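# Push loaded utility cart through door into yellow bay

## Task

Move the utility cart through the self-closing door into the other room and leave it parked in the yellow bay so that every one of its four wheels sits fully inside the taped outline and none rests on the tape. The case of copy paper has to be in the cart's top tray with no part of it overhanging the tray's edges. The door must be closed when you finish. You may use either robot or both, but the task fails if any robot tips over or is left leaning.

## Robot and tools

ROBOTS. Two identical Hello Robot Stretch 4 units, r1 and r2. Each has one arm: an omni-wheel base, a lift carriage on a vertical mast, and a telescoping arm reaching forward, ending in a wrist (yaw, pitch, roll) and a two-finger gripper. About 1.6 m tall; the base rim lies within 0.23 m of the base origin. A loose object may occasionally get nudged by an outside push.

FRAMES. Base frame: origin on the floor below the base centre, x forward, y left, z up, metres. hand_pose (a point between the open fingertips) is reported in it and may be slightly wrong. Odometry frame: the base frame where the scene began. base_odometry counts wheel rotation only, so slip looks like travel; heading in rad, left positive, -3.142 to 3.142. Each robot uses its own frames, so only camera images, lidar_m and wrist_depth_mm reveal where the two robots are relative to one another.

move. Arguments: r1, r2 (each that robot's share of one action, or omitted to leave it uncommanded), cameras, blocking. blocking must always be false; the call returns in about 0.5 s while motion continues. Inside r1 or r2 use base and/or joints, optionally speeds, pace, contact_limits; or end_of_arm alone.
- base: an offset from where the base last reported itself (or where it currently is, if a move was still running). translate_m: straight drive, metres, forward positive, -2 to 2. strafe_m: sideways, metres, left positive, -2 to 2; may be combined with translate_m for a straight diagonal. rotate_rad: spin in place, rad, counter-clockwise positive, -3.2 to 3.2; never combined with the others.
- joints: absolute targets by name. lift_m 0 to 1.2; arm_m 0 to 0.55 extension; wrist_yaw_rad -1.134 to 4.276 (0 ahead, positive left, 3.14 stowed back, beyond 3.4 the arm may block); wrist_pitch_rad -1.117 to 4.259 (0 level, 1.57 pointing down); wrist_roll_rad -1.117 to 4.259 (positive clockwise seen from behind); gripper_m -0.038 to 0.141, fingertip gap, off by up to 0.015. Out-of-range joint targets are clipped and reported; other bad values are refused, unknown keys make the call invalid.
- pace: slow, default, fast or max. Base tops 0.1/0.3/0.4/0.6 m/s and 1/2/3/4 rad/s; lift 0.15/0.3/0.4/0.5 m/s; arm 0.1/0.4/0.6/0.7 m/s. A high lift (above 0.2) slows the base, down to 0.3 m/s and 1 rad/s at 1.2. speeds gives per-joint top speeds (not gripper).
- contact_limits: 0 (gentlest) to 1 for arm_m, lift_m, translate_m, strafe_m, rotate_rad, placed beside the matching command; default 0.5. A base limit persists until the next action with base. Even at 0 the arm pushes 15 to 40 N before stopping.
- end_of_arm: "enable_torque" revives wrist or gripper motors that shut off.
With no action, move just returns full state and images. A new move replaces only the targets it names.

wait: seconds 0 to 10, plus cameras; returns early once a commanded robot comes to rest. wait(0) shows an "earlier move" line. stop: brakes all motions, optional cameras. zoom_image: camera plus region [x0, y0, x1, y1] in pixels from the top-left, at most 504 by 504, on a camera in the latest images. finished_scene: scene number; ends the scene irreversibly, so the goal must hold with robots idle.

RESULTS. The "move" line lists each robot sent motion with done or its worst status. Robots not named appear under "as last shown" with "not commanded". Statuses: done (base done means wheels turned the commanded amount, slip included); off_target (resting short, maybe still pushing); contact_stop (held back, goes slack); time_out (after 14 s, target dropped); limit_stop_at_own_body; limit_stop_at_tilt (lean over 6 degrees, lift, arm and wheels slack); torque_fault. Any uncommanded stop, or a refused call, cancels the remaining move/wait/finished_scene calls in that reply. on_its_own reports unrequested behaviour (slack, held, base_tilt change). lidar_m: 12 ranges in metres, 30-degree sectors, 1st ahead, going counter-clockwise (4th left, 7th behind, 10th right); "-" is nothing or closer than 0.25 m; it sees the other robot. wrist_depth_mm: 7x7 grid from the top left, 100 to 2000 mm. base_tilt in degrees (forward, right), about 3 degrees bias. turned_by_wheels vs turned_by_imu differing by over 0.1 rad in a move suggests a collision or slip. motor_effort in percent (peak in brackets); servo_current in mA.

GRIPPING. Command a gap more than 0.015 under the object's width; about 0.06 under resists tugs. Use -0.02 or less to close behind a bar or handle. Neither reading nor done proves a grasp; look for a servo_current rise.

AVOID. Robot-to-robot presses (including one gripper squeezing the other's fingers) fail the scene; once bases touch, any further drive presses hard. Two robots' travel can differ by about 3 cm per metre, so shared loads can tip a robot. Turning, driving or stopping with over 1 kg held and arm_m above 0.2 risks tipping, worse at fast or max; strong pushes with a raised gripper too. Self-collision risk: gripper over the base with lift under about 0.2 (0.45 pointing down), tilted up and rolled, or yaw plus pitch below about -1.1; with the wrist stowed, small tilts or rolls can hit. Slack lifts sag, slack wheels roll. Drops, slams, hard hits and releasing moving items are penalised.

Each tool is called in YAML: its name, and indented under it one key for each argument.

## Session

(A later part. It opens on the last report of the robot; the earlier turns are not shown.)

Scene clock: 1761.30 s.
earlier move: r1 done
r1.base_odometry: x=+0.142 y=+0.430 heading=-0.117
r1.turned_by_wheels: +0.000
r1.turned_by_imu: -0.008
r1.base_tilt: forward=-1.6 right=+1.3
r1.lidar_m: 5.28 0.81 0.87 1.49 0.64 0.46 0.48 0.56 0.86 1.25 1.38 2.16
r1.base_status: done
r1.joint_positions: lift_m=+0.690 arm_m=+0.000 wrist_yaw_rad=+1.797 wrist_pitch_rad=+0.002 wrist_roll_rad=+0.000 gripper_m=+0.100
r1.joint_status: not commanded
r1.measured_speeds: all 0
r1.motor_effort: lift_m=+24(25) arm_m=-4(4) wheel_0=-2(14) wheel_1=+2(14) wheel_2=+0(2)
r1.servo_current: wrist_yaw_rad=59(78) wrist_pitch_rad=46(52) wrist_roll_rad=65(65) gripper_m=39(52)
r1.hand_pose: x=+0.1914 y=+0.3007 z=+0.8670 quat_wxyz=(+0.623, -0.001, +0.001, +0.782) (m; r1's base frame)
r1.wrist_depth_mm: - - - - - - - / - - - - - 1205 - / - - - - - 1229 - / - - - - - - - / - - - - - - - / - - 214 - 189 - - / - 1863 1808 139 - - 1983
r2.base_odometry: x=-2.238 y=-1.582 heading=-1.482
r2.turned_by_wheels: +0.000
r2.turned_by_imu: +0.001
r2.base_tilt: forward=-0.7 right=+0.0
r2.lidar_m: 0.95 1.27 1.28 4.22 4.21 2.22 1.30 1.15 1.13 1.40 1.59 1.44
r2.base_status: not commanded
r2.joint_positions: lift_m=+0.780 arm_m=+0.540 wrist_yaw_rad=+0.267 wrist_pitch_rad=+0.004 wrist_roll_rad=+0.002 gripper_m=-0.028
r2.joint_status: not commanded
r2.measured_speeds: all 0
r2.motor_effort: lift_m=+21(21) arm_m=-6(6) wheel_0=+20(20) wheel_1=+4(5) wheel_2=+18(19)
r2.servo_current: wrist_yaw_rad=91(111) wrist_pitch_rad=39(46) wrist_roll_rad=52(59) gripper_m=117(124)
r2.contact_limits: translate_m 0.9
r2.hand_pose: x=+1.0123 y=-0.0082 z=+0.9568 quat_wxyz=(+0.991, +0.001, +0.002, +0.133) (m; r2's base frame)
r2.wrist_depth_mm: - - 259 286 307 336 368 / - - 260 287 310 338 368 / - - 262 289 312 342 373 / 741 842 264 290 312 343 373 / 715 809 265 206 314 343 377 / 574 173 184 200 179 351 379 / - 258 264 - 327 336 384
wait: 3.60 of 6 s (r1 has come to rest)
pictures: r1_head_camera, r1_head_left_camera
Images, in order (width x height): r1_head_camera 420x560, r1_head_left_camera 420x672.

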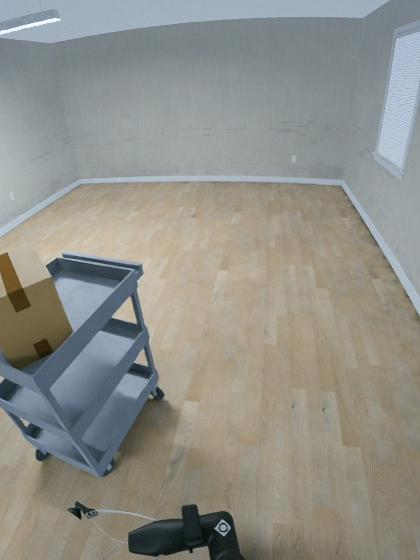

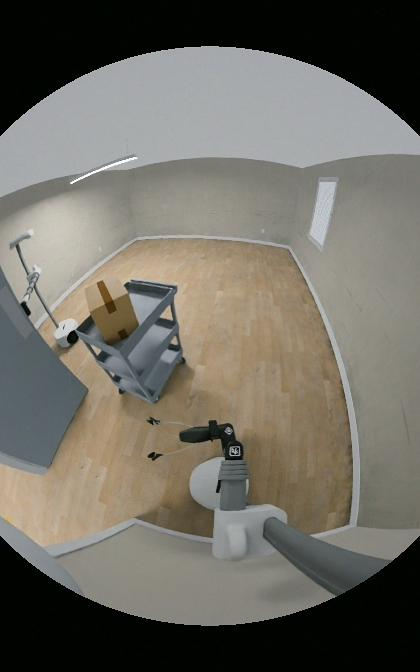

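move:
  blocking: false
  r1: {"base":{"translate_m":1.65,"strafe_m":-0.4},"joints":{"wrist_yaw_rad":0.0},"pace":"fast"}
  cameras: []

wait:
  seconds: 8
  cameras: []

move:
  blocking: false
  r1: {"base":{"rotate_rad":2.6},"joints":{"wrist_roll_rad":1.57}}
  cameras: []

wait:
  seconds: 5
  cameras: ["r1_head_camera","r2_head_camera"]

Scene clock: 1770.90 s.
move: r1 moving
r1.base_odometry: x=+0.188 y=+0.413 heading=-0.117
r1.turned_by_wheels: +0.000
r1.turned_by_imu: +0.000
r1.base_tilt: forward=-1.6 right=+1.2
r1.lidar_m: 5.24 0.80 0.81 1.46 0.68 0.53 0.51 0.61 0.94 1.26 1.41 2.15
r1.base_status: translate_m moving; strafe_m moving
r1.joint_positions: lift_m=+0.690 arm_m=+0.000 wrist_yaw_rad=+1.161 wrist_pitch_rad=+0.002 wrist_roll_rad=+0.000 gripper_m=+0.100
r1.joint_status: wrist_yaw_rad moving
r1.measured_speeds: translate_m=+0.185 strafe_m=-0.045 rotate_rad=+0.005 lift_m=+0.000 arm_m=+0.000 wrist_yaw_rad=-1.828 wrist_pitch_rad=+0.000 wrist_roll_rad=+0.000
r1.motor_effort: lift_m=+24(24) arm_m=-4(4) wheel_0=+9(11) wheel_1=+4(6) wheel_2=-12(12)
r1.servo_current: wrist_yaw_rad=91(117) wrist_pitch_rad=46(52) wrist_roll_rad=65(65) gripper_m=46(46)
r1.hand_pose: x=+0.3661 y=+0.2296 z=+0.8670 quat_wxyz=(+0.836, -0.001, +0.001, +0.548) (m; r1's base frame)
r1.wrist_depth_mm: - - - - - - - / - - 1397 - - - - / - - 1366 - 732 931 - / - - - - 732 904 - / - - - - 627 634 640 / - 193 194 - 193 1098 - / - - - 140 - - 1025
r2: as last shown
r2.turned_by_imu: +0.000
r2.base_tilt: forward=-0.6 right=+0.1
r2.lidar_m: 0.96 1.28 1.34 4.25 4.20 2.15 1.33 1.12 1.16 1.37 1.59 1.45
r2.motor_effort: lift_m=+21(21) arm_m=-6(6) wheel_0=+19(20) wheel_1=+4(5) wheel_2=+19(19)
r2.servo_current: wrist_yaw_rad=98(104) wrist_pitch_rad=39(46) wrist_roll_rad=39(52) gripper_m=117(124)
r2.contact_limits: translate_m 0.9
r2.wrist_depth_mm: - - 259 286 307 338 368 / - - 262 287 309 338 370 / - - 263 289 310 342 370 / 723 854 263 289 312 342 375 / 723 809 264 205 314 343 375 / 574 173 184 200 178 353 379 / - 257 263 - 325 334 382
pictures: none
No camera images: "cameras" was empty.

Scene clock: 1775.97 s.
earlier move: r1 done
r1.base_odometry: x=+1.734 y=-0.159 heading=-0.117
r1.turned_by_wheels: +0.000
r1.turned_by_imu: -0.002
r1.base_tilt: forward=-1.5 right=+1.2
r1.lidar_m: 3.61 3.93 3.66 1.15 0.86 1.32 2.17 1.39 1.12 1.08 1.20 1.76
r1.base_status: done
r1.joint_positions: lift_m=+0.690 arm_m=+0.000 wrist_yaw_rad=+0.003 wrist_pitch_rad=+0.002 wrist_roll_rad=+0.000 gripper_m=+0.100
r1.joint_status: all done
r1.measured_speeds: all 0
r1.motor_effort: lift_m=+24(24) arm_m=-4(4) wheel_0=+2(12) wheel_1=+1(6) wheel_2=+0(12)
r1.servo_current: wrist_yaw_rad=52(117) wrist_pitch_rad=39(52) wrist_roll_rad=39(65) gripper_m=46(52)
r1.hand_pose: x=+0.4595 y=-0.0866 z=+0.8671 quat_wxyz=(+1.000, +0.000, +0.001, +0.001) (m; r1's base frame)
r1.wrist_depth_mm: - - - - - - - / - - - - - - - / - - - - - - - / - - - - - - - / - - - - - - - / - - 214 - 198 - - / - 1863 1808 145 - 1808 -
r2.base_odometry: x=-2.238 y=-1.582 heading=-1.482
r2.turned_by_wheels: +0.000
r2.turned_by_imu: +0.001
r2.base_tilt: forward=-0.6 right=+0.1
r2.lidar_m: 0.96 1.28 1.33 4.21 4.20 2.20 1.31 1.13 1.15 1.37 1.62 1.43
r2.base_status: not commanded
r2.joint_positions: lift_m=+0.780 arm_m=+0.540 wrist_yaw_rad=+0.267 wrist_pitch_rad=+0.004 wrist_roll_rad=+0.002 gripper_m=-0.028
r2.joint_status: not commanded
r2.measured_speeds: all 0
r2.motor_effort: lift_m=+21(21) arm_m=-5(6) wheel_0=+20(20) wheel_1=+4(5) wheel_2=+18(19)
r2.servo_current: wrist_yaw_rad=104(111) wrist_pitch_rad=46(52) wrist_roll_rad=46(65) gripper_m=117(124)
r2.contact_limits: translate_m 0.9
r2.hand_pose: x=+1.0123 y=-0.0082 z=+0.9568 quat_wxyz=(+0.991, +0.001, +0.002, +0.133) (m; r2's base frame)
r2.wrist_depth_mm: - - 260 286 307 338 368 / - - 262 286 307 340 368 / - - 262 290 312 338 373 / 723 842 263 290 312 342 375 / 732 820 264 206 314 345 377 / 580 173 184 200 179 351 377 / - 258 264 - 327 336 384
wait: 5.07 of 8 s (r1 has come to rest)
pictures: none
No camera images: "cameras" was empty.

Scene clock: 1776.47 s.
move: r1 moving
r1.base_odometry: x=+1.734 y=-0.159 heading=+0.135
r1.turned_by_wheels: +0.252
r1.turned_by_imu: +0.252
r1.base_tilt: forward=-1.6 right=+1.3
r1.lidar_m: 3.63 3.95 3.62 0.84 0.89 2.17 1.85 1.21 1.10 1.08 1.36 2.87
r1.base_status: rotate_rad moving
r1.joint_positions: lift_m=+0.690 arm_m=+0.000 wrist_yaw_rad=+0.002 wrist_pitch_rad=+0.002 wrist_roll_rad=+0.580 gripper_m=+0.100
r1.joint_status: wrist_roll_rad moving
r1.measured_speeds: translate_m=+0.000 strafe_m=+0.002 rotate_rad=+0.975 lift_m=+0.000 arm_m=+0.000 wrist_yaw_rad=+0.000 wrist_pitch_rad=+0.000 wrist_roll_rad=+1.818
r1.motor_effort: lift_m=+24(24) arm_m=-4(4) wheel_0=-7(9) wheel_1=-7(8) wheel_2=-7(8)
r1.servo_current: wrist_yaw_rad=46(72) wrist_pitch_rad=46(46) wrist_roll_rad=104(104) gripper_m=39(46)
r1.hand_pose: x=+0.4595 y=-0.0867 z=+0.8671 quat_wxyz=(+0.958, +0.286, +0.002, +0.001) (m; r1's base frame)
r1.wrist_depth_mm: - - - - - - - / - - - - - - - / - - - - - - - / - - - - - - - / - - - - - - 1863 / - - 214 - 198 1708 1464 / - - - 145 1756 1430 1229
r2: as last shown
r2.turned_by_imu: +0.000
r2.base_tilt: forward=-0.6 right=+0.0
r2.lidar_m: 0.98 1.27 1.32 4.25 4.21 2.17 1.30 1.14 1.15 1.38 1.61 1.46
r2.motor_effort: lift_m=+21(21) arm_m=-6(6) wheel_0=+20(20) wheel_1=+5(5) wheel_2=+18(19)
r2.servo_current: wrist_yaw_rad=91(117) wrist_pitch_rad=39(52) wrist_roll_rad=39(52) gripper_m=117(124)
r2.contact_limits: translate_m 0.9
r2.wrist_depth_mm: - - 259 286 307 338 368 / - - 262 287 309 338 368 / - - 263 290 310 340 370 / 723 842 264 290 312 340 375 / 723 820 264 206 314 345 377 / 580 172 184 200 179 351 377 / - 257 263 - 325 334 382
pictures: none
No camera images: "cameras" was empty.

Scene clock: 1778.57 s.
earlier move: r1 done
r1.base_odometry: x=+1.734 y=-0.159 heading=+2.483
r1.turned_by_wheels: +2.348
r1.turned_by_imu: +2.361
r1.base_tilt: forward=-1.6 right=+1.3
r1.lidar_m: 1.25 2.18 1.43 1.11 1.07 1.17 1.76 3.64 3.91 3.71 1.17 0.85
r1.base_status: done
r1.joint_positions: lift_m=+0.690 arm_m=+0.000 wrist_yaw_rad=+0.002 wrist_pitch_rad=+0.002 wrist_roll_rad=+1.568 gripper_m=+0.100
r1.joint_status: all done
r1.measured_speeds: all 0
r1.motor_effort: lift_m=+24(24) arm_m=-4(4) wheel_0=-3(10) wheel_1=-1(9) wheel_2=+1(9)
r1.servo_current: wrist_yaw_rad=46(72) wrist_pitch_rad=46(52) wrist_roll_rad=46(111) gripper_m=39(46)
r1.hand_pose: x=+0.4595 y=-0.0867 z=+0.8671 quat_wxyz=(+0.708, +0.706, +0.002, +0.000) (m; r1's base frame)
r1.wrist_depth_mm: - - 878 647 - - - / - - 931 891 - 1182 - / - - - - - 1661 1182 / - - - - - 1808 1229 / - - - - - 1756 1255 / - 216 211 - 193 1576 1281 / - 144 - 141 - 1708 1255
r2.base_odometry: x=-2.238 y=-1.582 heading=-1.482
r2.turned_by_wheels: +0.000
r2.turned_by_imu: +0.000
r2.base_tilt: forward=-0.6 right=+0.1
r2.lidar_m: 0.97 1.25 1.31 4.23 4.18 2.19 1.32 1.15 1.16 1.37 1.60 1.42
r2.base_status: not commanded
r2.joint_positions: lift_m=+0.780 arm_m=+0.540 wrist_yaw_rad=+0.267 wrist_pitch_rad=+0.004 wrist_roll_rad=+0.002 gripper_m=-0.028
r2.joint_status: not commanded
r2.measured_speeds: all 0
r2.motor_effort: lift_m=+21(21) arm_m=-6(6) wheel_0=+20(20) wheel_1=+4(5) wheel_2=+18(19)
r2.servo_current: wrist_yaw_rad=98(117) wrist_pitch_rad=46(52) wrist_roll_rad=46(59) gripper_m=117(124)
r2.contact_limits: translate_m 0.9
r2.hand_pose: x=+1.0123 y=-0.0082 z=+0.9568 quat_wxyz=(+0.991, +0.001, +0.002, +0.133) (m; r2's base frame)
r2.wrist_depth_mm: - - 260 285 309 336 368 / - - 260 287 309 338 370 / - - 262 290 310 342 373 / 723 854 263 290 314 343 375 / 723 809 265 206 314 343 377 / 574 172 184 200 179 353 379 / - 259 264 - 327 336 379
wait: 2.10 of 5 s (r1 has come to rest)
pictures: r1_head_camera, r2_head_camera
Images, in order (width x height): r1_head_camera 420x560, r2_head_camera 420x560.

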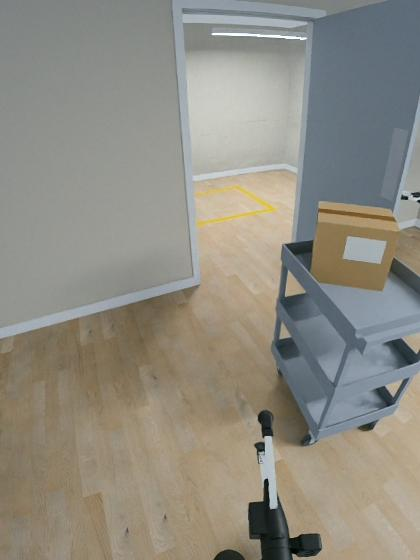

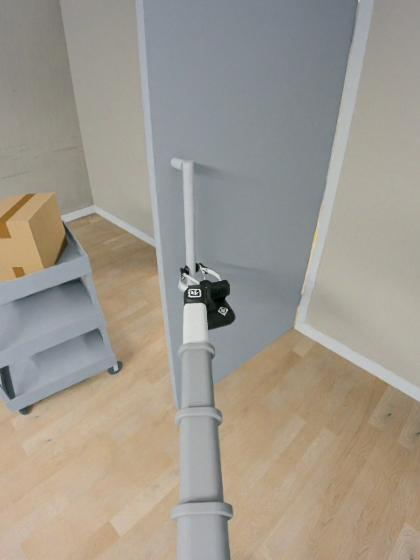

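move:
  blocking: false
  r1: {"base":{"rotate_rad":0.4}}
  cameras: []

wait:
  seconds: 2
  cameras: []

move:
  blocking: false
  r1: {"base":{"translate_m":-0.4,"strafe_m":-0.8}}
  cameras: []

wait:
  seconds: 5
  cameras: ["r1_head_camera"]

Scene clock: 1793.17 s.
move: r1 moving
r1.base_odometry: x=+1.734 y=-0.159 heading=+2.730
r1.turned_by_wheels: +0.247
r1.turned_by_imu: +0.247
r1.base_tilt: forward=-1.6 right=+1.3
r1.lidar_m: 2.16 1.94 1.24 1.08 1.10 1.35 2.65 3.68 4.05 3.63 0.85 0.84
r1.base_status: rotate_rad moving
r1.joint_positions: lift_m=+0.690 arm_m=+0.000 wrist_yaw_rad=+0.002 wrist_pitch_rad=+0.002 wrist_roll_rad=+1.568 gripper_m=+0.100
r1.joint_status: not commanded
r1.measured_speeds: translate_m=-0.001 strafe_m=-0.002 rotate_rad=+0.836 lift_m=+0.000 arm_m=+0.000 wrist_yaw_rad=+0.000 wrist_pitch_rad=+0.000 wrist_roll_rad=+0.000
r1.motor_effort: lift_m=+24(24) arm_m=-4(4) wheel_0=-7(8) wheel_1=-4(8) wheel_2=-4(7)
r1.servo_current: wrist_yaw_rad=52(65) wrist_pitch_rad=46(52) wrist_roll_rad=52(59) gripper_m=46(46)
r1.hand_pose: x=+0.4595 y=-0.0868 z=+0.8671 quat_wxyz=(+0.708, +0.706, +0.002, +0.000) (m; r1's base frame)
r1.wrist_depth_mm: - - - - - 1618 1138 / - - - - - 1756 1229 / - - - - - 1808 1255 / - - - - - 1756 1255 / - - - - - 1756 1255 / - 190 195 - 189 1618 1255 / - 144 - 141 - 1661 1255
r2: as last shown
r2.base_tilt: forward=-0.7 right=+0.0
r2.lidar_m: 1.00 1.28 1.32 4.22 4.20 2.17 1.30 1.15 1.15 1.37 1.59 1.43
r2.motor_effort: lift_m=+21(21) arm_m=-5(6) wheel_0=+19(20) wheel_1=+4(5) wheel_2=+18(19)
r2.servo_current: wrist_yaw_rad=91(111) wrist_pitch_rad=39(46) wrist_roll_rad=33(52) gripper_m=117(124)
r2.contact_limits: translate_m 0.9
r2.wrist_depth_mm: - - 260 285 309 338 368 / - - 262 287 309 338 368 / - - 263 289 310 340 373 / 723 854 264 291 314 342 375 / 723 809 263 205 314 343 377 / 574 172 185 200 178 351 379 / - 257 264 - 324 334 384
pictures: none
No camera images: "cameras" was empty.

Scene clock: 1793.87 s.
earlier move: r1 done
r1.base_odometry: x=+1.734 y=-0.159 heading=+2.883
r1.turned_by_wheels: +0.153
r1.turned_by_imu: +0.154
r1.base_tilt: forward=-1.6 right=+1.2
r1.lidar_m: 2.16 1.64 1.15 1.08 1.13 1.55 3.72 3.77 3.82 2.33 0.85 1.00
r1.base_status: done
r1.joint_positions: lift_m=+0.690 arm_m=+0.000 wrist_yaw_rad=+0.002 wrist_pitch_rad=+0.002 wrist_roll_rad=+1.568 gripper_m=+0.100
r1.joint_status: not commanded
r1.measured_speeds: all 0
r1.motor_effort: lift_m=+24(24) arm_m=-4(4) wheel_0=-2(8) wheel_1=+0(8) wheel_2=-1(7)
r1.servo_current: wrist_yaw_rad=46(65) wrist_pitch_rad=39(52) wrist_roll_rad=46(59) gripper_m=46(46)
r1.hand_pose: x=+0.4595 y=-0.0868 z=+0.8671 quat_wxyz=(+0.708, +0.706, +0.002, +0.000) (m; r1's base frame)
r1.wrist_depth_mm: - - - - - 1708 1205 / 1921 - - - - 1708 1229 / - - - - - 1756 1229 / - - - - - 1808 1255 / - - - - - 1808 1308 / - 190 195 - 189 1618 1255 / - 144 - 141 - 1661 1255
r2.base_odometry: x=-2.238 y=-1.582 heading=-1.482
r2.turned_by_wheels: +0.000
r2.turned_by_imu: +0.000
r2.base_tilt: forward=-0.7 right=+0.0
r2.lidar_m: 0.99 1.27 1.32 4.23 4.21 2.20 1.33 1.13 1.16 1.38 1.61 1.43
r2.base_status: not commanded
r2.joint_positions: lift_m=+0.780 arm_m=+0.540 wrist_yaw_rad=+0.267 wrist_pitch_rad=+0.004 wrist_roll_rad=+0.002 gripper_m=-0.028
r2.joint_status: not commanded
r2.measured_speeds: all 0
r2.motor_effort: lift_m=+21(21) arm_m=-6(6) wheel_0=+19(20) wheel_1=+5(5) wheel_2=+18(19)
r2.servo_current: wrist_yaw_rad=98(111) wrist_pitch_rad=39(46) wrist_roll_rad=33(65) gripper_m=117(130)
r2.contact_limits: translate_m 0.9
r2.hand_pose: x=+1.0123 y=-0.0082 z=+0.9568 quat_wxyz=(+0.991, +0.001, +0.002, +0.133) (m; r2's base frame)
r2.wrist_depth_mm: - - 259 285 307 336 370 / - - 262 287 310 338 368 / - - 262 290 310 342 373 / 723 854 263 290 310 343 375 / 723 820 265 205 314 343 377 / 574 172 184 200 179 351 379 / - 258 264 - 325 336 384
wait: 0.70 of 2 s (r1 has come to rest)
pictures: none
No camera images: "cameras" was empty.

Scene clock: 1794.37 s.
move: r1 moving
r1.base_odometry: x=+1.755 y=-0.136 heading=+2.883
r1.turned_by_wheels: +0.000
r1.turned_by_imu: +0.000
r1.base_tilt: forward=-1.6 right=+1.3
r1.lidar_m: 2.19 1.66 1.17 1.11 1.15 1.57 3.69 3.73 3.76 2.30 0.84 0.97
r1.base_status: translate_m moving; strafe_m moving
r1.joint_positions: lift_m=+0.690 arm_m=+0.000 wrist_yaw_rad=+0.002 wrist_pitch_rad=+0.002 wrist_roll_rad=+1.568 gripper_m=+0.100
r1.joint_status: not commanded
r1.measured_speeds: translate_m=-0.056 strafe_m=-0.110 rotate_rad=-0.006 lift_m=+0.000 arm_m=+0.000 wrist_yaw_rad=+0.000 wrist_pitch_rad=+0.000 wrist_roll_rad=+0.000
r1.motor_effort: lift_m=+24(24) arm_m=-4(4) wheel_0=+7(8) wheel_1=-7(10) wheel_2=+5(5)
r1.servo_current: wrist_yaw_rad=65(65) wrist_pitch_rad=39(46) wrist_roll_rad=52(59) gripper_m=46(46)
r1.hand_pose: x=+0.4595 y=-0.0868 z=+0.8671 quat_wxyz=(+0.708, +0.706, +0.002, +0.000) (m; r1's base frame)
r1.wrist_depth_mm: - - - - - 1708 1205 / 1921 - - - - 1708 1229 / - - - - - 1756 1229 / - - - - - 1756 1229 / - - - - - 1808 1255 / - 191 196 - 189 1576 1281 / - 143 - 141 - 1661 1255
r2: as last shown
r2.base_tilt: forward=-0.6 right=+0.0
r2.lidar_m: 0.98 1.26 1.33 4.22 4.20 2.22 1.31 1.13 1.14 1.37 1.60 1.44
r2.motor_effort: lift_m=+21(21) arm_m=-6(6) wheel_0=+20(20) wheel_1=+4(5) wheel_2=+18(19)
r2.servo_current: wrist_yaw_rad=91(104) wrist_pitch_rad=39(46) wrist_roll_rad=52(52) gripper_m=124(124)
r2.contact_limits: translate_m 0.9
r2.wrist_depth_mm: - - 259 286 307 336 370 / - - 260 287 309 338 370 / - - 263 290 310 342 373 / 723 854 263 289 314 342 379 / 723 809 265 206 314 345 377 / 574 172 184 200 179 351 379 / - 258 264 - 325 336 382
pictures: none
No camera images: "cameras" was empty.

Scene clock: 1798.33 s.
earlier move: r1 done
r1.base_odometry: x=+2.325 y=+0.512 heading=+2.883
r1.turned_by_wheels: +0.000
r1.turned_by_imu: -0.006
r1.base_tilt: forward=-1.6 right=+1.2
r1.lidar_m: 0.89 2.70 1.96 1.87 1.96 2.57 3.25 3.31 3.01 2.85 1.73 0.87
r1.base_status: done
r1.joint_positions: lift_m=+0.690 arm_m=+0.000 wrist_yaw_rad=+0.002 wrist_pitch_rad=+0.002 wrist_roll_rad=+1.568 gripper_m=+0.100
r1.joint_status: not commanded
r1.measured_speeds: all 0
r1.motor_effort: lift_m=+24(24) arm_m=-4(4) wheel_0=+3(10) wheel_1=-1(11) wheel_2=+2(7)
r1.servo_current: wrist_yaw_rad=46(65) wrist_pitch_rad=46(52) wrist_roll_rad=59(78) gripper_m=46(52)
r1.hand_pose: x=+0.4595 y=-0.0868 z=+0.8671 quat_wxyz=(+0.708, +0.706, +0.002, +0.000) (m; r1's base frame)
r1.wrist_depth_mm: - - 1430 - - 1464 1205 / - - - - - 1464 1205 / - - - 683 - 683 - / - - 991 931 - 699 - / - - - 1078 - 707 - / - - 216 - 197 732 1336 / - - - 144 - 1756 1281
r2.base_odometry: x=-2.238 y=-1.582 heading=-1.482
r2.turned_by_wheels: +0.000
r2.turned_by_imu: +0.001
r2.base_tilt: forward=-0.6 right=+0.0
r2.lidar_m: 0.98 1.26 1.33 1.81 4.21 2.20 1.32 1.13 1.14 1.36 1.60 1.43
r2.base_status: not commanded
r2.joint_positions: lift_m=+0.780 arm_m=+0.540 wrist_yaw_rad=+0.267 wrist_pitch_rad=+0.004 wrist_roll_rad=+0.002 gripper_m=-0.028
r2.joint_status: not commanded
r2.measured_speeds: all 0
r2.motor_effort: lift_m=+21(21) arm_m=-5(6) wheel_0=+19(20) wheel_1=+4(5) wheel_2=+19(19)
r2.servo_current: wrist_yaw_rad=104(111) wrist_pitch_rad=46(52) wrist_roll_rad=46(65) gripper_m=117(130)
r2.contact_limits: translate_m 0.9
r2.hand_pose: x=+1.0123 y=-0.0082 z=+0.9568 quat_wxyz=(+0.991, +0.001, +0.002, +0.133) (m; r2's base frame)
r2.wrist_depth_mm: - - 262 286 307 338 366 / - - 260 287 310 338 368 / - - 262 289 310 340 373 / 723 842 263 290 312 342 375 / 732 820 264 206 314 343 377 / 574 173 184 200 178 351 379 / - 258 263 - 327 336 382
wait: 3.97 of 5 s (r1 has come to rest)
pictures: r1_head_camera
Images, in order (width x height): r1_head_camera 420x560.

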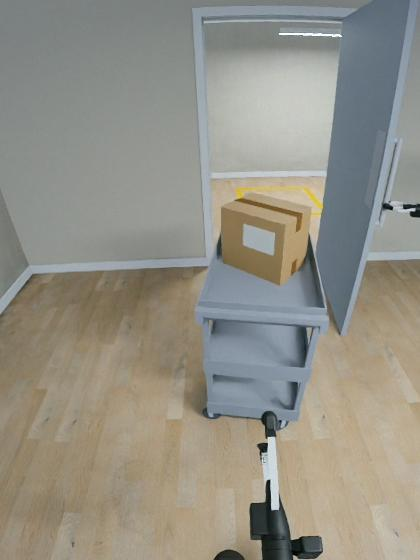

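zoom_image:
  camera: "r1_head_camera"
  region: [160, 160, 360, 440]

Scaled by 1.800 from the camera's 420x560 image, which has a finer 600x800 frame.

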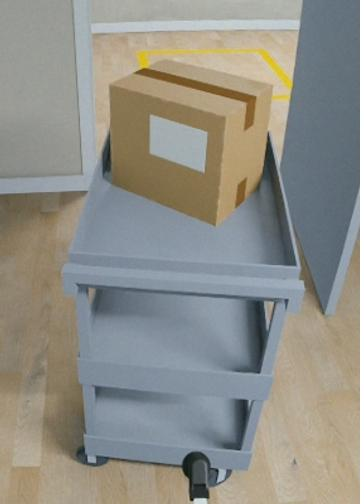

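move:
  blocking: false
  r1: {"base":{"rotate_rad":-0.155}}
  cameras: []

wait:
  seconds: 1.5
  cameras: []

move:
  blocking: false
  r1: {"base":{"translate_m":0.15,"strafe_m":0.02},"pace":"slow"}
  cameras: []

wait:
  seconds: 3
  cameras: ["r1_head_camera","r1_wrist_camera"]

Scene clock: 1823.57 s.
move: r1 moving
r1.base_odometry: x=+2.325 y=+0.512 heading=+2.732
r1.turned_by_wheels: -0.152
r1.turned_by_imu: -0.153
r1.base_tilt: forward=-1.6 right=+1.3
r1.lidar_m: 0.86 0.87 2.09 1.87 1.88 2.26 3.23 3.23 3.21 2.86 1.75 1.80
r1.base_status: rotate_rad moving
r1.joint_positions: lift_m=+0.690 arm_m=+0.000 wrist_yaw_rad=+0.002 wrist_pitch_rad=+0.002 wrist_roll_rad=+1.568 gripper_m=+0.100
r1.joint_status: not commanded
r1.measured_speeds: translate_m=+0.000 strafe_m=+0.001 rotate_rad=-0.138 lift_m=+0.000 arm_m=+0.000 wrist_yaw_rad=-0.002 wrist_pitch_rad=+0.000 wrist_roll_rad=+0.000
r1.motor_effort: lift_m=+24(24) arm_m=-4(4) wheel_0=+3(10) wheel_1=+1(7) wheel_2=+2(7)
r1.servo_current: wrist_yaw_rad=46(65) wrist_pitch_rad=39(46) wrist_roll_rad=33(59) gripper_m=46(46)
r1.hand_pose: x=+0.4595 y=-0.0868 z=+0.8671 quat_wxyz=(+0.708, +0.706, +0.002, +0.000) (m; r1's base frame)
r1.wrist_depth_mm: - - - - - 1756 1205 / - - - - - 1618 1255 / - - - - - 1808 1281 / - - - 1060 - 715 - / - - 976 946 - 707 - / - - 215 1008 192 715 - / - - - 144 - 136 1336
r2: as last shown
r2.turned_by_imu: +0.000
r2.base_tilt: forward=-0.7 right=+0.1
r2.lidar_m: 0.99 1.28 1.30 1.78 4.21 2.25 1.31 1.14 1.15 1.37 1.60 1.43
r2.motor_effort: lift_m=+21(21) arm_m=-6(6) wheel_0=+20(20) wheel_1=+5(5) wheel_2=+19(19)
r2.servo_current: wrist_yaw_rad=85(111) wrist_pitch_rad=46(46) wrist_roll_rad=39(52) gripper_m=124(124)
r2.contact_limits: translate_m 0.9
r2.wrist_depth_mm: - - 259 285 309 334 370 / - - 260 287 312 338 368 / - - 262 289 309 340 370 / 723 842 264 290 314 342 373 / 723 820 265 206 314 343 377 / 569 173 184 200 179 351 377 / - 258 264 - 325 336 384
pictures: none
No camera images: "cameras" was empty.

Scene clock: 1823.93 s.
earlier move: r1 done
r1.base_odometry: x=+2.325 y=+0.512 heading=+2.729
r1.turned_by_wheels: -0.003
r1.turned_by_imu: -0.003
r1.base_tilt: forward=-1.6 right=+1.3
r1.lidar_m: 0.84 0.92 2.07 1.85 1.89 2.28 3.22 3.23 3.19 2.85 1.72 1.80
r1.base_status: done
r1.joint_positions: lift_m=+0.690 arm_m=+0.000 wrist_yaw_rad=+0.002 wrist_pitch_rad=+0.002 wrist_roll_rad=+1.568 gripper_m=+0.100
r1.joint_status: not commanded
r1.measured_speeds: all 0
r1.motor_effort: lift_m=+24(24) arm_m=-4(4) wheel_0=+3(10) wheel_1=+1(7) wheel_2=+2(7)
r1.servo_current: wrist_yaw_rad=33(65) wrist_pitch_rad=39(52) wrist_roll_rad=59(59) gripper_m=46(46)
r1.hand_pose: x=+0.4595 y=-0.0868 z=+0.8671 quat_wxyz=(+0.708, +0.706, +0.002, +0.000) (m; r1's base frame)
r1.wrist_depth_mm: - - - - - 1756 1205 / - - - - - 1618 1229 / - - - - - 1756 1229 / - - - 1078 - 723 - / - - 991 960 - 707 - / - - 216 991 193 707 - / - - - 144 - 137 1336
r2.base_odometry: x=-2.238 y=-1.582 heading=-1.482
r2.turned_by_wheels: +0.000
r2.turned_by_imu: +0.000
r2.base_tilt: forward=-0.6 right=+0.0
r2.lidar_m: 0.97 1.27 1.30 1.80 4.22 2.21 1.29 1.14 1.14 1.37 1.59 1.45
r2.base_status: not commanded
r2.joint_positions: lift_m=+0.780 arm_m=+0.540 wrist_yaw_rad=+0.267 wrist_pitch_rad=+0.004 wrist_roll_rad=+0.002 gripper_m=-0.028
r2.joint_status: not commanded
r2.measured_speeds: all 0
r2.motor_effort: lift_m=+21(21) arm_m=-5(6) wheel_0=+19(20) wheel_1=+5(5) wheel_2=+18(19)
r2.servo_current: wrist_yaw_rad=91(111) wrist_pitch_rad=39(46) wrist_roll_rad=39(59) gripper_m=124(130)
r2.contact_limits: translate_m 0.9
r2.hand_pose: x=+1.0123 y=-0.0082 z=+0.9568 quat_wxyz=(+0.991, +0.001, +0.002, +0.133) (m; r2's base frame)
r2.wrist_depth_mm: - - 259 286 307 338 366 / - - 260 287 310 338 368 / - - 263 289 309 342 373 / 715 831 263 289 312 342 377 / 723 809 264 206 315 342 379 / 574 172 184 201 178 351 379 / - 258 264 - 325 334 384
wait: 0.37 of 1.5 s (r1 has come to rest)
pictures: none
No camera images: "cameras" was empty.

Scene clock: 1824.43 s.
move: r1 moving
r1.base_odometry: x=+2.313 y=+0.515 heading=+2.729
r1.turned_by_wheels: +0.000
r1.turned_by_imu: +0.000
r1.base_tilt: forward=-1.6 right=+1.3
r1.lidar_m: 0.84 0.89 2.07 1.88 1.87 2.26 3.21 3.23 3.18 2.86 1.73 1.74
r1.base_status: translate_m moving; strafe_m moving
r1.joint_positions: lift_m=+0.690 arm_m=+0.000 wrist_yaw_rad=+0.002 wrist_pitch_rad=+0.002 wrist_roll_rad=+1.568 gripper_m=+0.100
r1.joint_status: not commanded
r1.measured_speeds: translate_m=+0.049 strafe_m=+0.007 rotate_rad=+0.000 lift_m=+0.000 arm_m=+0.000 wrist_yaw_rad=+0.000 wrist_pitch_rad=+0.000 wrist_roll_rad=+0.000
r1.motor_effort: lift_m=+24(24) arm_m=-4(4) wheel_0=+4(7) wheel_1=+5(7) wheel_2=-6(6)
r1.servo_current: wrist_yaw_rad=59(59) wrist_pitch_rad=39(46) wrist_roll_rad=59(59) gripper_m=46(46)
r1.hand_pose: x=+0.4595 y=-0.0868 z=+0.8671 quat_wxyz=(+0.708, +0.706, +0.002, +0.000) (m; r1's base frame)
r1.wrist_depth_mm: - - - - - 1708 1182 / - - - - - 1618 1205 / - - - - - 1756 1255 / - - - 1060 - 715 - / - - 991 904 - 699 - / - - 216 976 193 699 - / - - - 145 - 699 1366
r2: as last shown
r2.lidar_m: 0.99 1.27 1.33 1.77 4.21 2.19 1.31 1.14 1.13 1.38 1.60 1.44
r2.motor_effort: lift_m=+21(21) arm_m=-6(6) wheel_0=+20(20) wheel_1=+4(5) wheel_2=+18(19)
r2.servo_current: wrist_yaw_rad=98(104) wrist_pitch_rad=39(46) wrist_roll_rad=46(52) gripper_m=111(124)
r2.contact_limits: translate_m 0.9
r2.wrist_depth_mm: - - 259 285 307 338 368 / - - 262 287 309 340 370 / - - 263 289 310 340 373 / 723 831 264 290 312 342 375 / 723 820 264 206 315 345 377 / 580 172 184 200 178 351 377 / - 258 264 - 325 334 382
pictures: none
No camera images: "cameras" was empty.

Scene clock: 1826.73 s.
earlier move: r1 done
r1.base_odometry: x=+2.180 y=+0.553 heading=+2.729
r1.turned_by_wheels: +0.000
r1.turned_by_imu: +0.000
r1.base_tilt: forward=-1.6 right=+1.3
r1.lidar_m: 0.71 0.73 2.11 1.88 1.90 2.26 3.34 3.38 3.14 2.86 1.67 0.75
r1.base_status: done
r1.joint_positions: lift_m=+0.690 arm_m=+0.000 wrist_yaw_rad=+0.002 wrist_pitch_rad=+0.002 wrist_roll_rad=+1.568 gripper_m=+0.100
r1.joint_status: not commanded
r1.measured_speeds: all 0
r1.motor_effort: lift_m=+24(24) arm_m=-4(4) wheel_0=+2(7) wheel_1=+3(7) wheel_2=-3(7)
r1.servo_current: wrist_yaw_rad=46(65) wrist_pitch_rad=39(52) wrist_roll_rad=72(72) gripper_m=39(52)
r1.hand_pose: x=+0.4595 y=-0.0868 z=+0.8671 quat_wxyz=(+0.708, +0.706, +0.002, +0.000) (m; r1's base frame)
r1.wrist_depth_mm: - - - - - 1756 1229 / - - - - - 1576 1229 / - - - - 574 1499 1182 / - - - 854 - - 574 / - - 809 809 - - 574 / - - 215 842 193 - 569 / - - - 144 - 569 564
r2.base_odometry: x=-2.238 y=-1.582 heading=-1.482
r2.turned_by_wheels: +0.000
r2.turned_by_imu: +0.000
r2.base_tilt: forward=-0.7 right=+0.0
r2.lidar_m: 0.97 1.28 1.33 1.80 4.23 2.19 1.31 1.14 1.13 1.38 1.61 1.46
r2.base_status: not commanded
r2.joint_positions: lift_m=+0.780 arm_m=+0.540 wrist_yaw_rad=+0.267 wrist_pitch_rad=+0.004 wrist_roll_rad=+0.002 gripper_m=-0.028
r2.joint_status: not commanded
r2.measured_speeds: all 0
r2.motor_effort: lift_m=+21(21) arm_m=-6(6) wheel_0=+19(20) wheel_1=+5(5) wheel_2=+19(19)
r2.servo_current: wrist_yaw_rad=98(104) wrist_pitch_rad=39(52) wrist_roll_rad=39(65) gripper_m=124(130)
r2.contact_limits: translate_m 0.9
r2.hand_pose: x=+1.0123 y=-0.0082 z=+0.9568 quat_wxyz=(+0.991, +0.001, +0.002, +0.133) (m; r2's base frame)
r2.wrist_depth_mm: - - 260 285 307 338 368 / - - 260 289 309 336 370 / - - 263 290 310 340 373 / 723 854 263 290 312 345 375 / 715 809 264 205 312 343 377 / 574 173 184 200 178 351 377 / - 258 265 - 325 334 382
wait: 2.30 of 3 s (r1 has come to rest)
pictures: r1_head_camera, r1_wrist_camera
Images, in order (width x height): r1_head_camera 420x560, r1_wrist_camera 616x392.

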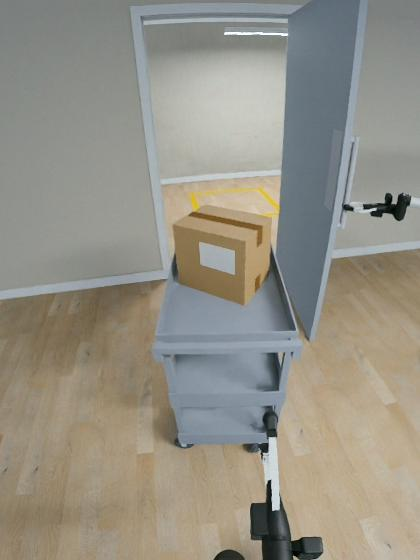

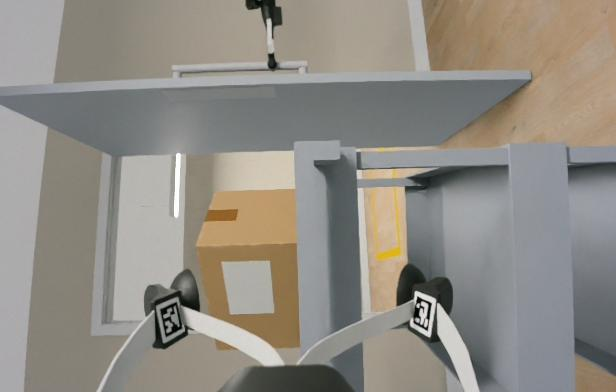

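move:
  blocking: false
  r1: {"base":{"translate_m":0.115,"strafe_m":-0.01},"pace":"slow"}
  cameras: []

wait:
  seconds: 3
  cameras: ["r1_head_camera","r1_wrist_camera"]

Scene clock: 1833.83 s.
move: r1 moving
r1.base_odometry: x=+2.169 y=+0.559 heading=+2.729
r1.turned_by_wheels: +0.000
r1.turned_by_imu: +0.000
r1.base_tilt: forward=-1.6 right=+1.3
r1.lidar_m: 0.70 0.71 2.10 1.88 1.87 2.26 3.35 3.40 3.18 2.83 1.66 0.73
r1.base_status: translate_m moving; strafe_m moving
r1.joint_positions: lift_m=+0.690 arm_m=+0.000 wrist_yaw_rad=+0.002 wrist_pitch_rad=+0.002 wrist_roll_rad=+1.568 gripper_m=+0.100
r1.joint_status: not commanded
r1.measured_speeds: translate_m=+0.048 strafe_m=-0.004 rotate_rad=+0.000 lift_m=+0.000 arm_m=+0.000 wrist_yaw_rad=+0.000 wrist_pitch_rad=+0.000 wrist_roll_rad=+0.000
r1.motor_effort: lift_m=+24(24) arm_m=-4(4) wheel_0=+4(6) wheel_1=+7(7) wheel_2=-5(7)
r1.servo_current: wrist_yaw_rad=52(65) wrist_pitch_rad=39(46) wrist_roll_rad=52(59) gripper_m=46(46)
r1.hand_pose: x=+0.4595 y=-0.0868 z=+0.8671 quat_wxyz=(+0.708, +0.706, +0.002, +0.000) (m; r1's base frame)
r1.wrist_depth_mm: - - - - - 1708 1205 / - - - 1430 - 1499 1205 / - - - - 564 1464 1205 / - - - 854 - - 564 / - - 798 778 - - 554 / - - 216 831 193 - 554 / - - - 144 - 549 -
r2: as last shown
r2.lidar_m: 1.00 1.27 1.33 1.89 4.20 2.18 1.30 1.14 1.15 1.40 1.59 1.44
r2.motor_effort: lift_m=+21(21) arm_m=-5(6) wheel_0=+19(20) wheel_1=+5(5) wheel_2=+19(19)
r2.servo_current: wrist_yaw_rad=98(111) wrist_pitch_rad=46(46) wrist_roll_rad=52(59) gripper_m=117(124)
r2.contact_limits: translate_m 0.9
r2.wrist_depth_mm: - - 258 285 307 338 366 / - - 262 287 309 338 368 / - - 263 287 309 340 373 / 723 866 263 290 314 342 375 / 732 809 264 206 314 345 377 / 574 173 185 200 179 353 379 / - 257 265 - 325 336 382
pictures: none
No camera images: "cameras" was empty.

Scene clock: 1835.77 s.
earlier move: r1 done
r1.base_odometry: x=+2.079 y=+0.609 heading=+2.729
r1.turned_by_wheels: +0.000
r1.turned_by_imu: +0.000
r1.base_tilt: forward=-1.6 right=+1.3
r1.lidar_m: 0.60 0.59 2.12 1.91 1.93 2.36 3.49 3.49 3.13 2.79 1.59 0.64
r1.base_status: done
r1.joint_positions: lift_m=+0.690 arm_m=+0.000 wrist_yaw_rad=+0.002 wrist_pitch_rad=+0.002 wrist_roll_rad=+1.568 gripper_m=+0.100
r1.joint_status: not commanded
r1.measured_speeds: all 0
r1.motor_effort: lift_m=+24(24) arm_m=-4(4) wheel_0=+3(7) wheel_1=+2(8) wheel_2=-2(7)
r1.servo_current: wrist_yaw_rad=65(65) wrist_pitch_rad=46(46) wrist_roll_rad=39(65) gripper_m=39(52)
r1.hand_pose: x=+0.4595 y=-0.0868 z=+0.8671 quat_wxyz=(+0.708, +0.706, +0.002, +0.000) (m; r1's base frame)
r1.wrist_depth_mm: - - - - - 1756 1182 / - - 1308 - - - 1229 / - - - - 459 1464 1118 / - - - 768 1042 - - / - - 676 676 445 - - / - - 215 699 193 - - / - - 778 144 - - -
r2.base_odometry: x=-2.238 y=-1.582 heading=-1.482
r2.turned_by_wheels: +0.000
r2.turned_by_imu: +0.000
r2.base_tilt: forward=-0.6 right=+0.0
r2.lidar_m: 0.98 1.28 1.33 4.21 4.21 2.20 1.34 1.14 1.15 1.37 1.60 1.42
r2.base_status: not commanded
r2.joint_positions: lift_m=+0.780 arm_m=+0.540 wrist_yaw_rad=+0.267 wrist_pitch_rad=+0.004 wrist_roll_rad=+0.002 gripper_m=-0.028
r2.joint_status: not commanded
r2.measured_speeds: all 0
r2.motor_effort: lift_m=+21(21) arm_m=-6(6) wheel_0=+20(20) wheel_1=+5(5) wheel_2=+18(19)
r2.servo_current: wrist_yaw_rad=104(111) wrist_pitch_rad=39(46) wrist_roll_rad=46(59) gripper_m=124(124)
r2.contact_limits: translate_m 0.9
r2.hand_pose: x=+1.0123 y=-0.0082 z=+0.9568 quat_wxyz=(+0.991, +0.001, +0.002, +0.133) (m; r2's base frame)
r2.wrist_depth_mm: - - 260 286 309 338 366 / - - 262 287 307 338 370 / - - 263 290 309 340 373 / 723 842 263 291 312 343 375 / 715 809 264 206 315 343 379 / 574 173 183 200 179 351 379 / - 257 264 - 325 334 384
wait: 1.93 of 3 s (r1 has come to rest)
pictures: r1_head_camera, r1_wrist_camera
Images, in order (width x height): r1_head_camera 420x560, r1_wrist_camera 616x392.

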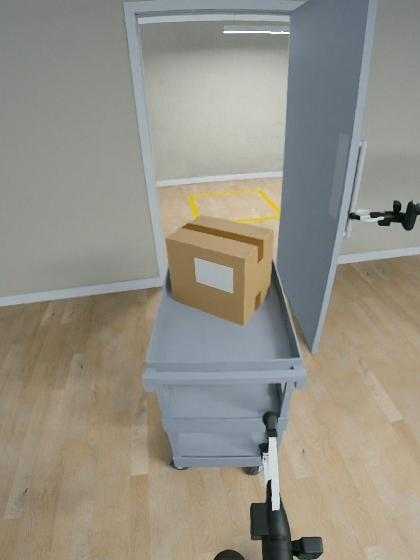

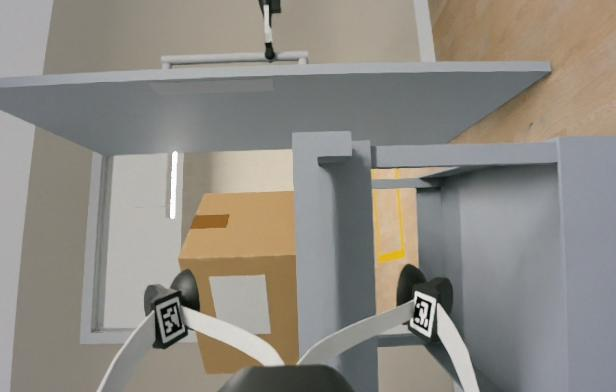

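move:
  blocking: false
  r1: {"base":{"translate_m":0.14},"pace":"slow"}
  cameras: []

wait:
  seconds: 3
  cameras: ["r1_head_camera","r1_wrist_camera"]

Scene clock: 1842.20 s.
move: r1 moving
r1.base_odometry: x=+2.067 y=+0.614 heading=+2.730
r1.turned_by_wheels: +0.000
r1.turned_by_imu: +0.000
r1.base_tilt: forward=-1.6 right=+1.3
r1.lidar_m: 0.57 0.61 2.14 1.91 1.92 2.32 3.50 3.49 3.15 2.82 1.58 0.61
r1.base_status: translate_m moving
r1.joint_positions: lift_m=+0.690 arm_m=+0.000 wrist_yaw_rad=+0.002 wrist_pitch_rad=+0.002 wrist_roll_rad=+1.568 gripper_m=+0.100
r1.joint_status: not commanded
r1.measured_speeds: translate_m=+0.049 strafe_m=+0.000 rotate_rad=+0.001 lift_m=+0.000 arm_m=+0.000 wrist_yaw_rad=+0.000 wrist_pitch_rad=+0.000 wrist_roll_rad=+0.000
r1.motor_effort: lift_m=+24(24) arm_m=-4(4) wheel_0=+6(6) wheel_1=+4(5) wheel_2=-3(7)
r1.servo_current: wrist_yaw_rad=46(59) wrist_pitch_rad=39(46) wrist_roll_rad=52(72) gripper_m=46(46)
r1.hand_pose: x=+0.4595 y=-0.0868 z=+0.8671 quat_wxyz=(+0.708, +0.706, +0.002, +0.000) (m; r1's base frame)
r1.wrist_depth_mm: - - - - - 1756 1205 / - - 1255 - - - 1255 / - - - - 449 1464 1118 / - - - 759 1025 - - / - - 668 668 - - - / - - 216 691 192 - - / - 184 798 144 - - -
r2: as last shown
r2.lidar_m: 0.97 1.28 1.31 4.24 4.20 2.18 1.32 1.12 1.12 1.36 1.61 1.44
r2.motor_effort: lift_m=+21(21) arm_m=-5(6) wheel_0=+20(20) wheel_1=+4(5) wheel_2=+18(19)
r2.servo_current: wrist_yaw_rad=104(104) wrist_pitch_rad=39(46) wrist_roll_rad=46(52) gripper_m=117(124)
r2.contact_limits: translate_m 0.9
r2.wrist_depth_mm: - - 260 285 306 336 370 / - - 260 286 310 336 370 / - - 264 289 309 340 370 / 723 842 263 291 312 343 375 / 723 820 263 206 312 343 375 / 580 173 184 200 179 353 377 / - 257 265 - 325 334 382
pictures: none
No camera images: "cameras" was empty.

Scene clock: 1844.37 s.
earlier move: r1 done
r1.base_odometry: x=+1.951 y=+0.665 heading=+2.729
r1.turned_by_wheels: +0.000
r1.turned_by_imu: +0.000
r1.base_tilt: forward=-1.6 right=+1.3
r1.lidar_m: 0.44 0.48 2.16 1.93 1.94 2.37 3.59 3.64 3.11 2.79 1.54 0.49
r1.base_status: done
r1.joint_positions: lift_m=+0.690 arm_m=+0.000 wrist_yaw_rad=+0.002 wrist_pitch_rad=+0.002 wrist_roll_rad=+1.568 gripper_m=+0.100
r1.joint_status: not commanded
r1.measured_speeds: all 0
r1.motor_effort: lift_m=+24(24) arm_m=-4(4) wheel_0=+3(7) wheel_1=+3(6) wheel_2=-2(8)
r1.servo_current: wrist_yaw_rad=72(72) wrist_pitch_rad=46(46) wrist_roll_rad=59(72) gripper_m=52(52)
r1.hand_pose: x=+0.4595 y=-0.0868 z=+0.8671 quat_wxyz=(+0.708, +0.706, +0.002, +0.000) (m; r1's base frame)
r1.wrist_depth_mm: - - - - - 1708 1205 / - - - - - - 1229 / - - - 255 320 322 324 / - - 691 640 312 - - / - - 559 539 310 - - / 1921 - 539 251 193 - - / - 144 621 143 309 - -
r2.base_odometry: x=-2.238 y=-1.582 heading=-1.482
r2.turned_by_wheels: +0.000
r2.turned_by_imu: +0.000
r2.base_tilt: forward=-0.7 right=+0.1
r2.lidar_m: 0.96 1.26 1.31 4.20 4.22 2.15 1.31 1.14 1.14 1.38 1.57 1.44
r2.base_status: not commanded
r2.joint_positions: lift_m=+0.780 arm_m=+0.540 wrist_yaw_rad=+0.267 wrist_pitch_rad=+0.004 wrist_roll_rad=+0.002 gripper_m=-0.028
r2.joint_status: not commanded
r2.measured_speeds: all 0
r2.motor_effort: lift_m=+21(21) arm_m=-5(6) wheel_0=+19(20) wheel_1=+4(5) wheel_2=+18(19)
r2.servo_current: wrist_yaw_rad=91(111) wrist_pitch_rad=46(52) wrist_roll_rad=59(59) gripper_m=117(124)
r2.contact_limits: translate_m 0.9
r2.hand_pose: x=+1.0123 y=-0.0082 z=+0.9568 quat_wxyz=(+0.991, +0.001, +0.002, +0.133) (m; r2's base frame)
r2.wrist_depth_mm: - - 259 286 307 338 368 / - - 262 287 309 338 368 / - - 262 289 310 342 370 / 732 842 264 290 314 342 375 / 732 809 264 205 314 345 377 / 580 173 184 200 179 351 382 / - 258 265 - 325 334 379
wait: 2.17 of 3 s (r1 has come to rest)
pictures: r1_head_camera, r1_wrist_camera
Images, in order (width x height): r1_head_camera 420x560, r1_wrist_camera 616x392.

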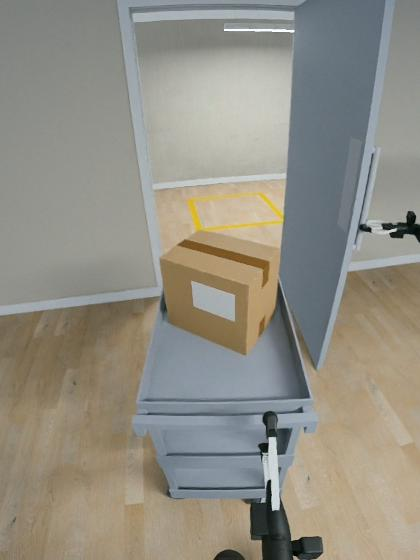

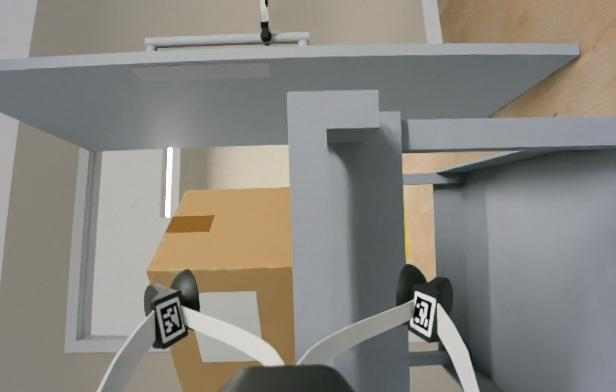

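move:
  blocking: false
  r1: {"base":{"translate_m":0.075,"strafe_m":0.02},"joints":{"lift_m":0.682},"pace":"slow"}
  cameras: []

wait:
  seconds: 2
  cameras: []

wait:
  seconds: 0.5
  cameras: ["r1_head_camera","r1_wrist_camera"]

Scene clock: 1852.40 s.
move: r1 moving
r1.base_odometry: x=+1.938 y=+0.667 heading=+2.730
r1.turned_by_wheels: +0.000
r1.turned_by_imu: +0.000
r1.base_tilt: forward=-1.6 right=+1.3
r1.lidar_m: 0.45 0.46 2.16 1.94 1.95 2.35 3.61 3.65 3.12 2.79 1.52 0.49
r1.base_status: translate_m moving; strafe_m moving
r1.joint_positions: lift_m=+0.683 arm_m=+0.000 wrist_yaw_rad=+0.002 wrist_pitch_rad=+0.002 wrist_roll_rad=+1.568 gripper_m=+0.100
r1.joint_status: lift_m moving
r1.measured_speeds: translate_m=+0.049 strafe_m=+0.013 rotate_rad=+0.001 lift_m=+0.000 arm_m=+0.000 wrist_yaw_rad=+0.000 wrist_pitch_rad=+0.000 wrist_roll_rad=+0.000
r1.motor_effort: lift_m=+13(24) arm_m=-4(4) wheel_0=+4(6) wheel_1=+7(7) wheel_2=-8(8)
r1.servo_current: wrist_yaw_rad=26(65) wrist_pitch_rad=46(46) wrist_roll_rad=65(65) gripper_m=39(46)
r1.hand_pose: x=+0.4595 y=-0.0868 z=+0.8600 quat_wxyz=(+0.708, +0.706, +0.002, +0.000) (m; r1's base frame)
r1.wrist_depth_mm: - - - - - 1708 1205 / - - 1182 - - - 1205 / - - - 243 310 309 312 / - - 691 241 301 - - / 1921 - 549 239 301 - - / 1863 - 530 237 193 - - / - 144 615 144 - - -
r2: as last shown
r2.lidar_m: 0.99 1.28 1.32 4.22 4.21 2.22 1.31 1.14 1.15 1.39 1.60 1.44
r2.motor_effort: lift_m=+21(21) arm_m=-6(6) wheel_0=+20(20) wheel_1=+4(5) wheel_2=+19(19)
r2.servo_current: wrist_yaw_rad=98(104) wrist_pitch_rad=46(46) wrist_roll_rad=46(52) gripper_m=117(124)
r2.contact_limits: translate_m 0.9
r2.wrist_depth_mm: - - 259 285 306 336 368 / - - 260 287 310 338 368 / - - 263 290 310 338 370 / 715 854 263 291 312 342 375 / 715 809 264 206 314 343 375 / 574 172 184 200 179 349 377 / - 256 263 - 325 334 382
pictures: none
No camera images: "cameras" was empty.

Scene clock: 1853.90 s.
earlier move: r1 done
r1.base_odometry: x=+1.874 y=+0.676 heading=+2.730
r1.turned_by_wheels: +0.000
r1.turned_by_imu: +0.000
r1.base_tilt: forward=-1.6 right=+1.3
r1.lidar_m: 0.39 0.41 2.15 1.91 1.93 2.36 3.69 3.69 3.12 2.79 1.51 0.44
r1.base_status: done
r1.joint_positions: lift_m=+0.683 arm_m=+0.000 wrist_yaw_rad=+0.002 wrist_pitch_rad=+0.002 wrist_roll_rad=+1.568 gripper_m=+0.100
r1.joint_status: all done
r1.measured_speeds: all 0
r1.motor_effort: lift_m=+12(24) arm_m=+2(4) wheel_0=+3(6) wheel_1=+3(7) wheel_2=-4(8)
r1.servo_current: wrist_yaw_rad=46(65) wrist_pitch_rad=52(52) wrist_roll_rad=59(65) gripper_m=46(52)
r1.hand_pose: x=+0.4594 y=-0.0870 z=+0.8600 quat_wxyz=(+0.708, +0.706, +0.001, +0.000) (m; r1's base frame)
r1.wrist_depth_mm: - - - 1060 - 1863 1229 / - - - - 247 254 255 / - - - 243 245 1708 - / 1921 - 603 243 243 - - / 1863 517 477 240 241 - - / 1808 - 473 181 197 - - / - 162 544 143 239 - -
r2.base_odometry: x=-2.238 y=-1.582 heading=-1.482
r2.turned_by_wheels: +0.000
r2.turned_by_imu: +0.000
r2.base_tilt: forward=-0.7 right=+0.0
r2.lidar_m: 0.97 1.26 1.31 4.24 4.22 2.19 1.33 1.14 1.13 1.38 1.57 1.44
r2.base_status: not commanded
r2.joint_positions: lift_m=+0.780 arm_m=+0.540 wrist_yaw_rad=+0.267 wrist_pitch_rad=+0.004 wrist_roll_rad=+0.002 gripper_m=-0.028
r2.joint_status: not commanded
r2.measured_speeds: all 0
r2.motor_effort: lift_m=+21(21) arm_m=-6(6) wheel_0=+20(20) wheel_1=+4(5) wheel_2=+18(19)
r2.servo_current: wrist_yaw_rad=98(104) wrist_pitch_rad=46(52) wrist_roll_rad=52(59) gripper_m=117(124)
r2.contact_limits: translate_m 0.9
r2.hand_pose: x=+1.0123 y=-0.0082 z=+0.9568 quat_wxyz=(+0.991, +0.001, +0.002, +0.133) (m; r2's base frame)
r2.wrist_depth_mm: - - 260 286 307 338 368 / - - 260 287 307 338 370 / - - 262 289 310 340 370 / 732 842 263 290 312 343 375 / 723 809 264 205 312 345 375 / 574 255 185 200 178 353 379 / - 257 263 - 325 334 382
wait: 1.50 of 2 s (r1 has come to rest)
pictures: none
No camera images: "cameras" was empty.

Scene clock: 1854.40 s.
r1.base_odometry: x=+1.874 y=+0.676 heading=+2.730
r1.turned_by_wheels: +0.000
r1.turned_by_imu: +0.000
r1.base_tilt: forward=-1.6 right=+1.3
r1.lidar_m: 0.39 0.39 2.16 1.93 1.95 2.36 3.69 3.71 3.13 2.77 1.51 0.42
r1.base_status: done
r1.joint_positions: lift_m=+0.683 arm_m=+0.000 wrist_yaw_rad=+0.002 wrist_pitch_rad=+0.002 wrist_roll_rad=+1.568 gripper_m=+0.100
r1.joint_status: all done
r1.measured_speeds: all 0
r1.motor_effort: lift_m=+12(24) arm_m=+4(4) wheel_0=+3(6) wheel_1=+3(7) wheel_2=-4(8)
r1.servo_current: wrist_yaw_rad=52(65) wrist_pitch_rad=39(52) wrist_roll_rad=59(65) gripper_m=39(52)
r1.hand_pose: x=+0.4594 y=-0.0870 z=+0.8600 quat_wxyz=(+0.708, +0.706, +0.001, +0.000) (m; r1's base frame)
r1.wrist_depth_mm: - - - 1060 - 1863 1229 / - - - - 246 254 255 / - - - 245 245 1618 - / 1921 - 603 242 243 - - / 1921 512 469 240 242 - - / 1863 - 477 180 197 - - / - 162 544 143 238 - -
r2.base_odometry: x=-2.238 y=-1.582 heading=-1.482
r2.turned_by_wheels: +0.000
r2.turned_by_imu: +0.000
r2.base_tilt: forward=-0.7 right=+0.0
r2.lidar_m: 0.99 1.27 1.32 4.25 4.22 2.22 1.31 1.14 1.15 1.37 1.60 1.43
r2.base_status: not commanded
r2.joint_positions: lift_m=+0.780 arm_m=+0.540 wrist_yaw_rad=+0.267 wrist_pitch_rad=+0.004 wrist_roll_rad=+0.002 gripper_m=-0.028
r2.joint_status: not commanded
r2.measured_speeds: all 0
r2.motor_effort: lift_m=+21(21) arm_m=-5(6) wheel_0=+20(20) wheel_1=+5(5) wheel_2=+18(19)
r2.servo_current: wrist_yaw_rad=98(104) wrist_pitch_rad=39(52) wrist_roll_rad=52(59) gripper_m=117(124)
r2.contact_limits: translate_m 0.9
r2.hand_pose: x=+1.0123 y=-0.0082 z=+0.9568 quat_wxyz=(+0.991, +0.001, +0.002, +0.133) (m; r2's base frame)
r2.wrist_depth_mm: - - 259 286 307 336 370 / - - 262 286 307 336 368 / - - 263 290 310 340 375 / 723 842 263 290 312 342 375 / 723 820 264 206 315 345 379 / 580 254 184 200 178 351 379 / - 258 264 - 325 334 382
wait: 0.50 s; at rest by 0.27 s
pictures: r1_head_camera, r1_wrist_camera
Images, in order (width x height): r1_head_camera 420x560, r1_wrist_camera 616x392.

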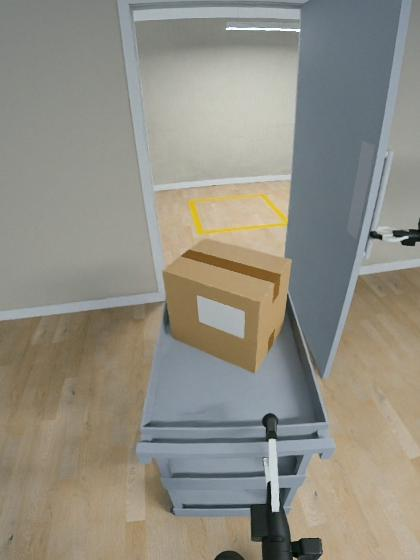

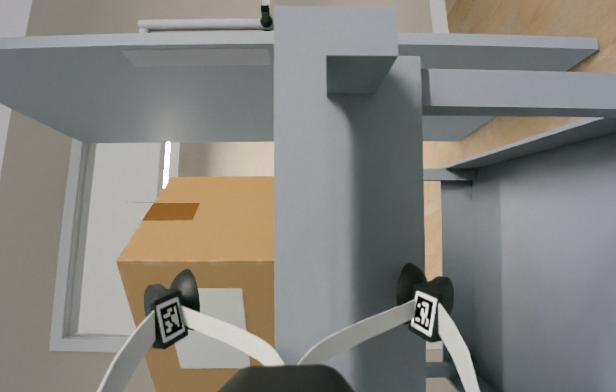

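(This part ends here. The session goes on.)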